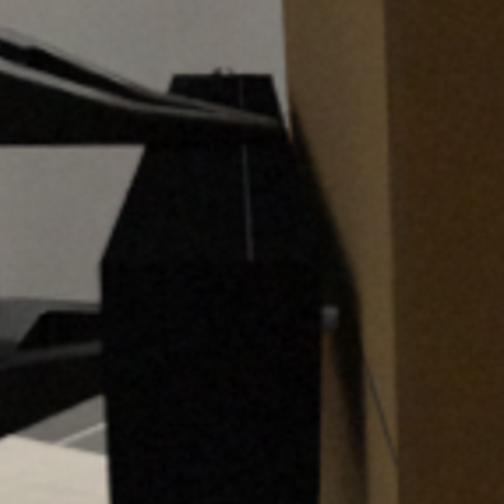

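execute_actions:
  actions:
    - [[0,-0.017,-0.006,0,0,0,-0.35,0,0,0,0,0,0,-0.5],[0,-0.017,-0.006,0,0,0,-0.35,0,0,0,0,0,0,-0.5],[0,0.023,-0.006,0,0,0,-0.35,0,0,0,0,0,0,-0.5],[0,0.023,-0.006,0,0,0,-0.35,0,0,0,0,0,0,-0.5],[0,-0.013,-0.006,0,0,0,-0.35,0,0,0,0,0,0,-0.5],[0,-0.013,-0.006,0,0,0,-0.35,0,0,0,0,0,0,-0.5],[0,0.016,-0.006,0,0,0,-0.35,0,0,0,0,0,0,-0.5],[0,0.016,-0.006,0,0,0,-0.35,0,0,0,0,0,0,-0.5],[0,-0.007,-0.006,0,0,0,-0.35,0,0,0,0,0,0,-0.5],[0,-0.007,-0.006,0,0,0,-0.35,0,0,0,0,0,0,-0.5],[0,0.009,-0.006,0,0,0,-0.35,0,0,0,0,0,0,-0.5],[0,0.009,-0.006,0,0,0,-0.35,0,0,0,0,0,0,-0.5],[0,0.003,-0.006,0,0,0,-0.35,0,0,0,0,0,0,-0.5]]
    - [[0,-0.02,0.004,0,0,0,-0.35,0,0,0,0,0,0,-0.5],[0,-0.02,0.004,0,0,0,-0.35,0,0,0,0,0,0,-0.5],[0,0.02,0.004,0,0,0,-0.35,0,0,0,0,0,0,-0.5],[0,0.02,0.004,0,0,0,-0.35,0,0,0,0,0,0,-0.5],[0,-0.016,0.005,0,0,0,-0.35,0,0,0,0,0,0,-0.5],[0,-0.016,0.005,0,0,0,-0.35,0,0,0,0,0,0,-0.5],[0,0.013,0.006,0,0,0,-0.35,0,0,0,0,0,0,-0.5],[0,0.013,0.006,0,0,0,-0.35,0,0,0,0,0,0,-0.5],[0,-0.01,0.007,0,0,0,-0.35,0,0,0,0,0,0,-0.5],[0,-0.01,0.007,0,0,0,-0.35,0,0,0,0,0,0,-0.5],[0,0.006,0.008,0,0,0,-0.35,0,0,0,0,0,0,-0.5],[0,0.003,0.008,0,0,0,-0.35,0,0,0,0,0,0,-0.5],[0,0,0.008,0,0,0,-0.35,0,0,0,0,0,0,-0.5]]

Scene clock: 2137.50 s.
left_arm: end_effector_position=(+0.2884, -0.2300, +0.2563) grip_measured=-0.097 end_effector_quat_wxyz=(+0.239, -0.197, +0.678, -0.666) | right_arm: end_effector_position=(+0.0833, +0.2468, +0.1756) grip_measured=-0.498 end_effector_quat_wxyz=(+0.670, -0.243, +0.653, +0.255)
Joint positions: left_arm=[-0.436 1.089 0.454 0.638 0.508 -1.51 0.042] | right_arm=[1.951 1.114 0.013 1.187 1.23 -0.075 0.024]
Joint torques (N m): left_arm=[-1.21 -3.29 9.62 2.64 -0.12 0.39] | right_arm=[0.38 -1.11 5.35 1.47 0 0.1]
Motor temperatures (°C): left_arm=[25 25 41 58 24 26 28] | right_arm=[25 26 33 38 25 24 26]
Heat: left arm: 58 °C; right arm: 38 °C.
Hand target: left_arm +0.2910, -0.2342, +0.3007; +0.290, -0.146, +0.642, -0.695 | right_arm +0.0835, +0.2440, +0.1731; +0.671, -0.242, +0.652, +0.258
Off the commanded pose: left_arm 0.045 m, 10 deg | right_arm 0.004 m, 0 deg.
joint sent to its limit (right arm) — joint 3 (elbow), lower limit, where the elbow is as bent as it goes. The joint targets still meet the commanded pose.

execute_actions:
  actions:
    - [[0,-0.018,-0.008,0,0,0,-0.35,0,0,0,0,0,0,-0.5],[0,-0.018,-0.008,0,0,0,-0.35,0,0,0,0,0,0,-0.5],[0,0.022,-0.008,0,0,0,-0.35,0,0,0,0,0,0,-0.5],[0,0.022,-0.008,0,0,0,-0.35,0,0,0,0,0,0,-0.5],[0,-0.014,-0.008,0,0,0,-0.35,0,0,0,0,0,0,-0.5],[0,-0.014,-0.008,0,0,0,-0.35,0,0,0,0,0,0,-0.5],[0,0.015,-0.008,0,0,0,-0.35,0,0,0,0,0,0,-0.5],[0,0.015,-0.008,0,0,0,-0.35,0,0,0,0,0,0,-0.5],[0,-0.008,-0.008,0,0,0,-0.35,0,0,0,0,0,0,-0.5],[0,-0.008,-0.008,0,0,0,-0.35,0,0,0,0,0,0,-0.5],[0,0.008,-0.008,0,0,0,-0.35,0,0,0,0,0,0,-0.5],[0,0.008,-0.008,0,0,0,-0.35,0,0,0,0,0,0,-0.5],[0,0.002,-0.008,0,0,0,-0.35,0,0,0,0,0,0,-0.5]]
    - [[0,-0.02,0.004,0,0,0,-0.35,0,0,0,0,0,0,-0.5],[0,-0.02,0.004,0,0,0,-0.35,0,0,0,0,0,0,-0.5],[0,0.02,0.004,0,0,0,-0.35,0,0,0,0,0,0,-0.5],[0,0.02,0.004,0,0,0,-0.35,0,0,0,0,0,0,-0.5],[0,-0.016,0.005,0,0,0,-0.35,0,0,0,0,0,0,-0.5],[0,-0.016,0.005,0,0,0,-0.35,0,0,0,0,0,0,-0.5],[0,0.013,0.006,0,0,0,-0.35,0,0,0,0,0,0,-0.5],[0,0.013,0.006,0,0,0,-0.35,0,0,0,0,0,0,-0.5],[0,-0.01,0.007,0,0,0,-0.35,0,0,0,0,0,0,-0.5],[0,-0.01,0.007,0,0,0,-0.35,0,0,0,0,0,0,-0.5],[0,0.006,0.008,0,0,0,-0.35,0,0,0,0,0,0,-0.5],[0,0.003,0.008,0,0,0,-0.35,0,0,0,0,0,0,-0.5],[0,0,0.008,0,0,0,-0.35,0,0,0,0,0,0,-0.5]]

execute_actions:
  actions:
    - [[0,-0.018,-0.008,0,0,0,-0.35,0,0,0,0,0,0,-0.5],[0,-0.018,-0.008,0,0,0,-0.35,0,0,0,0,0,0,-0.5],[0,0.022,-0.008,0,0,0,-0.35,0,0,0,0,0,0,-0.5],[0,0.022,-0.008,0,0,0,-0.35,0,0,0,0,0,0,-0.5],[0,-0.014,-0.008,0,0,0,-0.35,0,0,0,0,0,0,-0.5],[0,-0.014,-0.008,0,0,0,-0.35,0,0,0,0,0,0,-0.5],[0,0.015,-0.008,0,0,0,-0.35,0,0,0,0,0,0,-0.5],[0,0.015,-0.008,0,0,0,-0.35,0,0,0,0,0,0,-0.5],[0,-0.008,-0.008,0,0,0,-0.35,0,0,0,0,0,0,-0.5],[0,-0.008,-0.008,0,0,0,-0.35,0,0,0,0,0,0,-0.5],[0,0.008,-0.008,0,0,0,-0.35,0,0,0,0,0,0,-0.5],[0,0.008,-0.008,0,0,0,-0.35,0,0,0,0,0,0,-0.5],[0,0.002,-0.008,0,0,0,-0.35,0,0,0,0,0,0,-0.5]]
    - [[0,-0.02,0.004,0,0,0,-0.35,0,0,0,0,0,0,-0.5],[0,-0.02,0.004,0,0,0,-0.35,0,0,0,0,0,0,-0.5],[0,0.02,0.004,0,0,0,-0.35,0,0,0,0,0,0,-0.5],[0,0.02,0.004,0,0,0,-0.35,0,0,0,0,0,0,-0.5],[0,-0.016,0.005,0,0,0,-0.35,0,0,0,0,0,0,-0.5],[0,-0.016,0.005,0,0,0,-0.35,0,0,0,0,0,0,-0.5],[0,0.013,0.006,0,0,0,-0.35,0,0,0,0,0,0,-0.5],[0,0.013,0.006,0,0,0,-0.35,0,0,0,0,0,0,-0.5],[0,-0.01,0.007,0,0,0,-0.35,0,0,0,0,0,0,-0.5],[0,-0.01,0.007,0,0,0,-0.35,0,0,0,0,0,0,-0.5],[0,0.006,0.008,0,0,0,-0.35,0,0,0,0,0,0,-0.5],[0,0.003,0.008,0,0,0,-0.35,0,0,0,0,0,0,-0.5],[0,0,0.008,0,0,0,-0.35,0,0,0,0,0,0,-0.5]]
  cameras: ["cam_right_wrist"]

zoom_image:
  camera: "cam_right_wrist"
  region: [285, 140, 385, 240]

Scene clock: 2167.57 s.
left_arm: end_effector_position=(+0.2884, -0.2299, +0.2556) grip_measured=-0.097 end_effector_quat_wxyz=(+0.240, -0.196, +0.678, -0.667) | right_arm: end_effector_position=(+0.0833, +0.2468, +0.1756) grip_measured=-0.498 end_effector_quat_wxyz=(+0.670, -0.243, +0.653, +0.255)
Joint positions: left_arm=[-0.435 1.092 0.451 0.647 0.509 -1.51 0.042] | right_arm=[1.951 1.114 0.013 1.187 1.23 -0.075 0.024]
Joint torques (N m): left_arm=[-1.2 -3.26 9.63 2.6 -0.12 0.39] | right_arm=[0.44 -1.14 5.33 1.49 0.02 0.12]
Motor temperatures (°C): left_arm=[25 25 42 56 24 26 28] | right_arm=[25 26 33 38 25 24 26]
Heat: left arm: 56 °C; right arm: 38 °C.
Hand target: left_arm +0.2913, -0.2342, +0.2997; +0.290, -0.146, +0.642, -0.695 | right_arm +0.0835, +0.2440, +0.1731; +0.671, -0.242, +0.652, +0.258
Off the commanded pose: left_arm 0.044 m, 10 deg | right_arm 0.004 m, 0 deg.
joint sent to its limit (right arm) — joint 3 (elbow), lower limit, where the elbow is as bent as it goes. The joint targets still meet the commanded pose.

Scene clock: 2168.77 s.
left_arm: end_effector_position=(+0.2885, -0.2298, +0.2548) grip_measured=-0.097 end_effector_quat_wxyz=(+0.240, -0.196, +0.677, -0.667) | right_arm: end_effector_position=(+0.0833, +0.2468, +0.1756) grip_measured=-0.498 end_effector_quat_wxyz=(+0.670, -0.243, +0.653, +0.255)
Joint positions: left_arm=[-0.434 1.095 0.447 0.654 0.51 -1.511 0.042] | right_arm=[1.951 1.114 0.013 1.187 1.23 -0.075 0.024]
Joint torques (N m): left_arm=[-1.18 -3.21 9.62 2.61 -0.13 0.39] | right_arm=[0.46 -1.09 5.31 1.47 0 0.11]
Motor temperatures (°C): left_arm=[25 25 42 56 24 26 28] | right_arm=[25 26 33 38 25 24 26]
Heat: left arm: 56 °C; right arm: 38 °C.
Hand target: left_arm +0.2916, -0.2342, +0.2984; +0.290, -0.147, +0.642, -0.695 | right_arm +0.0835, +0.2440, +0.1731; +0.671, -0.242, +0.652, +0.258
Off the commanded pose: left_arm 0.044 m, 10 deg | right_arm 0.004 m, 0 deg.
joint sent to its limit (right arm) — joint 3 (elbow), lower limit, where the elbow is as bent as it goes. The joint targets still meet the commanded pose.
camera_calibration:
cam_right_wrist: T_world_to_cam=[[0.599286, -0.794594, -0.0973527, 0.159642], [-0.350399, -0.151023, -0.924344, 0.276228], [0.719776, 0.588059, -0.368931, -0.0187116], [0, 0, 0, 1]] pos_world=[0.0145869, 0.179571, 0.263968]
Images, in order (width x height): cam_right_wrist 672x504.

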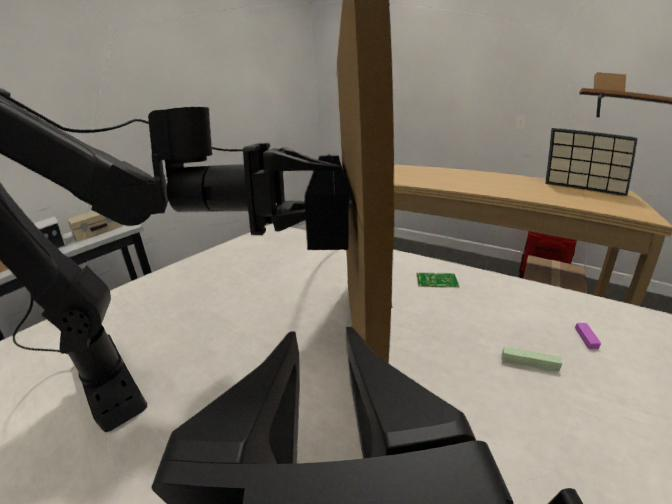

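Scaled by 5.040 from the camera's 672x504 image, which has a finer 960x720 frame.

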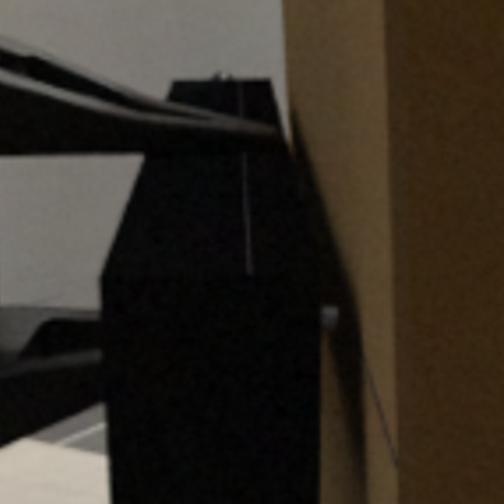

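execute_actions:
  actions:
    - [[0.0035,-0.022,-0.008,0,0,0,-0.35,0,0,0,0,0,0,-0.5],[0.0035,-0.022,-0.008,0,0,0,-0.35,0,0,0,0,0,0,-0.5],[0.0035,0.018,-0.008,0,0,0,-0.35,0,0,0,0,0,0,-0.5],[0.0035,0.018,-0.008,0,0,0,-0.35,0,0,0,0,0,0,-0.5],[0.0035,-0.018,-0.008,0,0,0,-0.35,0,0,0,0,0,0,-0.5],[0.0035,-0.018,-0.008,0,0,0,-0.35,0,0,0,0,0,0,-0.5],[0.0035,0.011,-0.008,0,0,0,-0.35,0,0,0,0,0,0,-0.5],[0.0035,0.011,-0.008,0,0,0,-0.35,0,0,0,0,0,0,-0.5],[0.0035,-0.012,-0.008,0,0,0,-0.35,0,0,0,0,0,0,-0.5],[0.0035,-0.012,-0.008,0,0,0,-0.35,0,0,0,0,0,0,-0.5],[0.0035,0.004,-0.008,0,0,0,-0.35,0,0,0,0,0,0,-0.5],[0.0035,0.0,-0.008,0,0,0,-0.35,0,0,0,0,0,0,-0.5],[0.0035,-0.002,-0.008,0,0,0,-0.35,0,0,0,0,0,0,-0.5]]
    - [[0,-0.02,0.004,0,0,0,-0.35,0,0,0,0,0,0,-0.5],[0,-0.02,0.004,0,0,0,-0.35,0,0,0,0,0,0,-0.5],[0,0.02,0.004,0,0,0,-0.35,0,0,0,0,0,0,-0.5],[0,0.02,0.004,0,0,0,-0.35,0,0,0,0,0,0,-0.5],[0,-0.016,0.005,0,0,0,-0.35,0,0,0,0,0,0,-0.5],[0,-0.016,0.005,0,0,0,-0.35,0,0,0,0,0,0,-0.5],[0,0.013,0.006,0,0,0,-0.35,0,0,0,0,0,0,-0.5],[0,0.013,0.006,0,0,0,-0.35,0,0,0,0,0,0,-0.5],[0,-0.01,0.007,0,0,0,-0.35,0,0,0,0,0,0,-0.5],[0,-0.01,0.007,0,0,0,-0.35,0,0,0,0,0,0,-0.5],[0,0.006,0.008,0,0,0,-0.35,0,0,0,0,0,0,-0.5],[0,0.003,0.008,0,0,0,-0.35,0,0,0,0,0,0,-0.5],[0,0,0.008,0,0,0,-0.35,0,0,0,0,0,0,-0.5]]

execute_actions:
  actions:
    - [[0.003,-0.0205,-0.008,0,0,0,-0.35,0,0,0,0,0,0,-0.5],[0.003,-0.0205,-0.008,0,0,0,-0.35,0,0,0,0,0,0,-0.5],[0.003,0.0195,-0.008,0,0,0,-0.35,0,0,0,0,0,0,-0.5],[0.003,0.0195,-0.008,0,0,0,-0.35,0,0,0,0,0,0,-0.5],[0.003,-0.0165,-0.008,0,0,0,-0.35,0,0,0,0,0,0,-0.5],[0.003,-0.0165,-0.008,0,0,0,-0.35,0,0,0,0,0,0,-0.5],[0.003,0.0125,-0.008,0,0,0,-0.35,0,0,0,0,0,0,-0.5],[0.003,0.0125,-0.008,0,0,0,-0.35,0,0,0,0,0,0,-0.5],[0.003,-0.0105,-0.008,0,0,0,-0.35,0,0,0,0,0,0,-0.5],[0.003,-0.0105,-0.008,0,0,0,-0.35,0,0,0,0,0,0,-0.5],[0.003,0.0055,-0.008,0,0,0,-0.35,0,0,0,0,0,0,-0.5],[0.003,0.0015,-0.008,0,0,0,-0.35,0,0,0,0,0,0,-0.5],[0.003,-0.0005,-0.008,0,0,0,-0.35,0,0,0,0,0,0,-0.5]]
    - [[0,-0.02,0.004,0,0,0,-0.35,0,0,0,0,0,0,-0.5],[0,-0.02,0.004,0,0,0,-0.35,0,0,0,0,0,0,-0.5],[0,0.02,0.004,0,0,0,-0.35,0,0,0,0,0,0,-0.5],[0,0.02,0.004,0,0,0,-0.35,0,0,0,0,0,0,-0.5],[0,-0.016,0.005,0,0,0,-0.35,0,0,0,0,0,0,-0.5],[0,-0.016,0.005,0,0,0,-0.35,0,0,0,0,0,0,-0.5],[0,0.013,0.006,0,0,0,-0.35,0,0,0,0,0,0,-0.5],[0,0.013,0.006,0,0,0,-0.35,0,0,0,0,0,0,-0.5],[0,-0.01,0.007,0,0,0,-0.35,0,0,0,0,0,0,-0.5],[0,-0.01,0.007,0,0,0,-0.35,0,0,0,0,0,0,-0.5],[0,0.006,0.008,0,0,0,-0.35,0,0,0,0,0,0,-0.5],[0,0.003,0.008,0,0,0,-0.35,0,0,0,0,0,0,-0.5],[0,0,0.008,0,0,0,-0.35,0,0,0,0,0,0,-0.5]]

execute_actions:
  actions:
    - [[0.003,-0.0205,-0.008,0,0,0,-0.35,0,0,0,0,0,0,-0.5],[0.003,-0.0205,-0.008,0,0,0,-0.35,0,0,0,0,0,0,-0.5],[0.003,0.0195,-0.008,0,0,0,-0.35,0,0,0,0,0,0,-0.5],[0.003,0.0195,-0.008,0,0,0,-0.35,0,0,0,0,0,0,-0.5],[0.003,-0.0165,-0.008,0,0,0,-0.35,0,0,0,0,0,0,-0.5],[0.003,-0.0165,-0.008,0,0,0,-0.35,0,0,0,0,0,0,-0.5],[0.003,0.0125,-0.008,0,0,0,-0.35,0,0,0,0,0,0,-0.5],[0.003,0.0125,-0.008,0,0,0,-0.35,0,0,0,0,0,0,-0.5],[0.003,-0.0105,-0.008,0,0,0,-0.35,0,0,0,0,0,0,-0.5],[0.003,-0.0105,-0.008,0,0,0,-0.35,0,0,0,0,0,0,-0.5],[0.003,0.0055,-0.008,0,0,0,-0.35,0,0,0,0,0,0,-0.5],[0.003,0.0015,-0.008,0,0,0,-0.35,0,0,0,0,0,0,-0.5],[0.003,-0.0005,-0.008,0,0,0,-0.35,0,0,0,0,0,0,-0.5]]
    - [[0,-0.02,0.004,0,0,0,-0.35,0,0,0,0,0,0,-0.5],[0,-0.02,0.004,0,0,0,-0.35,0,0,0,0,0,0,-0.5],[0,0.02,0.004,0,0,0,-0.35,0,0,0,0,0,0,-0.5],[0,0.02,0.004,0,0,0,-0.35,0,0,0,0,0,0,-0.5],[0,-0.016,0.005,0,0,0,-0.35,0,0,0,0,0,0,-0.5],[0,-0.016,0.005,0,0,0,-0.35,0,0,0,0,0,0,-0.5],[0,0.013,0.006,0,0,0,-0.35,0,0,0,0,0,0,-0.5],[0,0.013,0.006,0,0,0,-0.35,0,0,0,0,0,0,-0.5],[0,-0.01,0.007,0,0,0,-0.35,0,0,0,0,0,0,-0.5],[0,-0.01,0.007,0,0,0,-0.35,0,0,0,0,0,0,-0.5],[0,0.006,0.008,0,0,0,-0.35,0,0,0,0,0,0,-0.5],[0,0.003,0.008,0,0,0,-0.35,0,0,0,0,0,0,-0.5],[0,0,0.008,0,0,0,-0.35,0,0,0,0,0,0,-0.5]]
  cameras: ["cam_right_wrist"]

zoom_image:
  camera: "cam_right_wrist"
  region: [285, 140, 385, 240]

Scene clock: 2206.77 s.
left_arm: end_effector_position=(+0.2869, -0.2316, +0.2546) grip_measured=-0.098 end_effector_quat_wxyz=(+0.238, -0.197, +0.678, -0.667) | right_arm: end_effector_position=(+0.0833, +0.2468, +0.1756) grip_measured=-0.498 end_effector_quat_wxyz=(+0.670, -0.243, +0.653, +0.255)
Joint positions: left_arm=[-0.445 1.09 0.447 0.646 0.5 -1.511 0.042] | right_arm=[1.951 1.114 0.013 1.187 1.23 -0.075 0.024]
Joint torques (N m): left_arm=[-1.09 -3.48 9.62 2.6 -0.11 0.41] | right_arm=[0.49 -1.09 5.31 1.48 0.01 0.1]
Motor temperatures (°C): left_arm=[25 25 43 55 24 26 28] | right_arm=[25 26 32 38 25 24 26]
Heat: left arm: 55 °C; right arm: 38 °C.
Hand target: left_arm +0.2897, -0.2355, +0.2993; +0.290, -0.146, +0.642, -0.695 | right_arm +0.0835, +0.2440, +0.1731; +0.671, -0.242, +0.652, +0.258
Off the commanded pose: left_arm 0.045 m, 10 deg | right_arm 0.004 m, 0 deg.
joint sent to its limit (right arm) — joint 3 (elbow), lower limit, where the elbow is as bent as it goes. The joint targets still meet the commanded pose.

Scene clock: 2207.97 s.
left_arm: end_effector_position=(+0.2857, -0.2332, +0.2547) grip_measured=-0.098 end_effector_quat_wxyz=(+0.239, -0.196, +0.678, -0.667) | right_arm: end_effector_position=(+0.0833, +0.2468, +0.1756) grip_measured=-0.498 end_effector_quat_wxyz=(+0.670, -0.243, +0.653, +0.255)
Joint positions: left_arm=[-0.455 1.088 0.446 0.646 0.49 -1.51 0.042] | right_arm=[1.951 1.114 0.013 1.187 1.23 -0.075 0.024]
Joint torques (N m): left_arm=[-1.01 -3.64 9.59 2.59 -0.11 0.4] | right_arm=[0.44 -1.14 5.37 1.46 0.01 0.11]
Motor temperatures (°C): left_arm=[25 25 43 55 24 26 28] | right_arm=[25 26 32 38 25 24 26]
Heat: left arm: 55 °C; right arm: 38 °C.
Hand target: left_arm +0.2881, -0.2366, +0.2992; +0.290, -0.146, +0.642, -0.695 | right_arm +0.0835, +0.2440, +0.1731; +0.671, -0.242, +0.652, +0.258
Off the commanded pose: left_arm 0.045 m, 10 deg | right_arm 0.004 m, 0 deg.
joint sent to its limit (right arm) — joint 3 (elbow), lower limit, where the elbow is as bent as it goes. The joint targets still meet the commanded pose.

Scene clock: 2209.17 s.
left_arm: end_effector_position=(+0.2847, -0.2341, +0.2542) grip_measured=-0.098 end_effector_quat_wxyz=(+0.239, -0.197, +0.679, -0.666) | right_arm: end_effector_position=(+0.0833, +0.2468, +0.1756) grip_measured=-0.498 end_effector_quat_wxyz=(+0.670, -0.243, +0.653, +0.255)
Joint positions: left_arm=[-0.463 1.084 0.445 0.641 0.48 -1.51 0.042] | right_arm=[1.951 1.114 0.013 1.187 1.23 -0.075 0.024]
Joint torques (N m): left_arm=[-0.98 -3.71 9.54 2.6 -0.1 0.42] | right_arm=[0.42 -1.14 5.33 1.48 0.01 0.11]
Motor temperatures (°C): left_arm=[25 25 43 55 24 26 28] | right_arm=[25 26 32 38 25 24 26]
Heat: left arm: 55 °C; right arm: 38 °C.
Hand target: left_arm +0.2866, -0.2376, +0.2993; +0.290, -0.146, +0.642, -0.695 | right_arm +0.0835, +0.2440, +0.1731; +0.671, -0.242, +0.652, +0.258
Off the commanded pose: left_arm 0.045 m, 10 deg | right_arm 0.004 m, 0 deg.
joint sent to its limit (right arm) — joint 3 (elbow), lower limit, where the elbow is as bent as it goes. The joint targets still meet the commanded pose.
camera_calibration:
cam_right_wrist: T_world_to_cam=[[0.599286, -0.794594, -0.0973527, 0.159642], [-0.350399, -0.151023, -0.924344, 0.276228], [0.719776, 0.588059, -0.368931, -0.0187116], [0, 0, 0, 1]] pos_world=[0.0145869, 0.179571, 0.263968]
Images, in order (width x height): cam_right_wrist 672x504.

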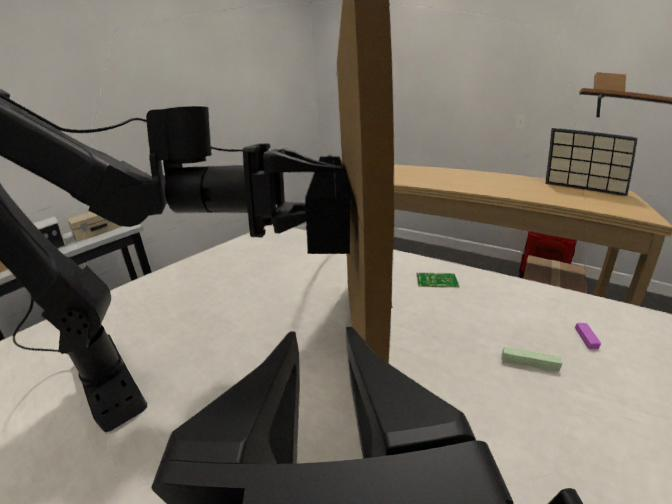

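Scaled by 5.040 from the camera's 672x504 image, which has a finer 960x720 frame.

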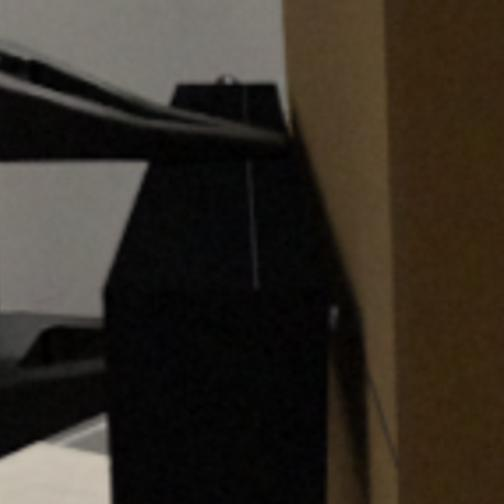

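execute_actions:
  actions:
    - [[0.003,-0.0225,-0.008,0,0,0,-0.35,0,0,0,0,0,0,-0.5],[0.003,-0.0225,-0.008,0,0,0,-0.35,0,0,0,0,0,0,-0.5],[0.003,0.0175,-0.008,0,0,0,-0.35,0,0,0,0,0,0,-0.5],[0.003,0.0175,-0.008,0,0,0,-0.35,0,0,0,0,0,0,-0.5],[0.003,-0.0185,-0.008,0,0,0,-0.35,0,0,0,0,0,0,-0.5],[0.003,-0.0185,-0.008,0,0,0,-0.35,0,0,0,0,0,0,-0.5],[0.003,0.0105,-0.008,0,0,0,-0.35,0,0,0,0,0,0,-0.5],[0.003,0.0105,-0.008,0,0,0,-0.35,0,0,0,0,0,0,-0.5],[0.003,-0.0125,-0.008,0,0,0,-0.35,0,0,0,0,0,0,-0.5],[0.003,-0.0125,-0.008,0,0,0,-0.35,0,0,0,0,0,0,-0.5],[0.003,0.0035,-0.008,0,0,0,-0.35,0,0,0,0,0,0,-0.5],[0.003,0.0,-0.008,0,0,0,-0.35,0,0,0,0,0,0,-0.5],[0.003,-0.0025,-0.008,0,0,0,-0.35,0,0,0,0,0,0,-0.5]]
    - [[0,-0.02,0.004,0,0,0,-0.35,0,0,0,0,0,0,-0.5],[0,-0.02,0.004,0,0,0,-0.35,0,0,0,0,0,0,-0.5],[0,0.02,0.004,0,0,0,-0.35,0,0,0,0,0,0,-0.5],[0,0.02,0.004,0,0,0,-0.35,0,0,0,0,0,0,-0.5],[0,-0.016,0.005,0,0,0,-0.35,0,0,0,0,0,0,-0.5],[0,-0.016,0.005,0,0,0,-0.35,0,0,0,0,0,0,-0.5],[0,0.013,0.006,0,0,0,-0.35,0,0,0,0,0,0,-0.5],[0,0.013,0.007,0,0,0,-0.35,0,0,0,0,0,0,-0.5],[0,-0.01,0.008,0,0,0,-0.35,0,0,0,0,0,0,-0.5],[0,-0.01,0.009,0,0,0,-0.35,0,0,0,0,0,0,-0.5],[0,0.006,0.01,0,0,0,-0.35,0,0,0,0,0,0,-0.5],[0,0.003,0.01,0,0,0,-0.35,0,0,0,0,0,0,-0.5],[0,0,0.01,0,0,0,-0.35,0,0,0,0,0,0,-0.5]]
  cameras: ["cam_right_wrist"]

zoom_image:
  camera: "cam_right_wrist"
  region: [285, 140, 385, 240]

Scene clock: 2226.37 s.
left_arm: end_effector_position=(+0.2831, -0.2350, +0.2545) grip_measured=-0.098 end_effector_quat_wxyz=(+0.239, -0.198, +0.679, -0.665) | right_arm: end_effector_position=(+0.0833, +0.2468, +0.1756) grip_measured=-0.498 end_effector_quat_wxyz=(+0.670, -0.243, +0.653, +0.255)
Joint positions: left_arm=[-0.471 1.076 0.445 0.63 0.471 -1.509 0.042] | right_arm=[1.951 1.114 0.013 1.187 1.23 -0.075 0.024]
Joint torques (N m): left_arm=[-1.24 -3.37 9.83 2.63 -0.11 0.43] | right_arm=[0.43 -1.09 5.35 1.49 0.01 0.11]
Motor temperatures (°C): left_arm=[25 25 41 57 24 26 28] | right_arm=[25 26 32 38 25 24 26]
Heat: left arm: 57 °C; right arm: 38 °C.
Hand target: left_arm +0.2857, -0.2396, +0.3006; +0.290, -0.146, +0.642, -0.695 | right_arm +0.0835, +0.2440, +0.1731; +0.671, -0.242, +0.652, +0.258
Off the commanded pose: left_arm 0.046 m, 10 deg | right_arm 0.004 m, 0 deg.
joint sent to its limit (right arm) — joint 3 (elbow), lower limit, where the elbow is as bent as it goes. The joint targets still meet the commanded pose.
camera_calibration:
cam_right_wrist: T_world_to_cam=[[0.599286, -0.794594, -0.0973527, 0.159642], [-0.350399, -0.151023, -0.924344, 0.276228], [0.719776, 0.588059, -0.368931, -0.0187116], [0, 0, 0, 1]] pos_world=[0.0145869, 0.179571, 0.263968]
Images, in order (width x height): cam_right_wrist 672x504.

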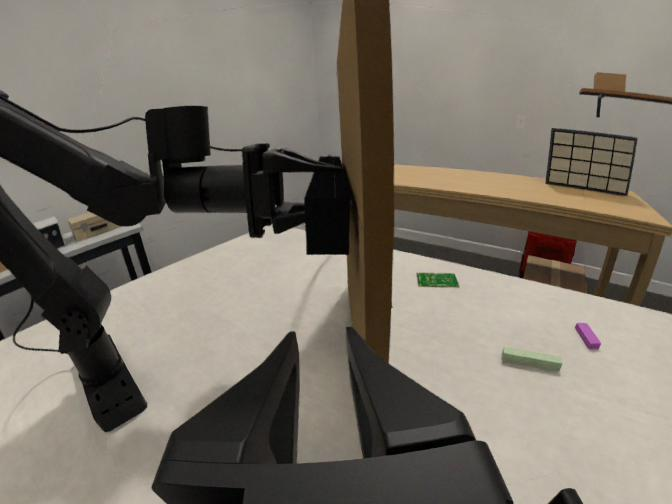

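Scaled by 5.040 from the camera's 672x504 image, which has a finer 960x720 frame.

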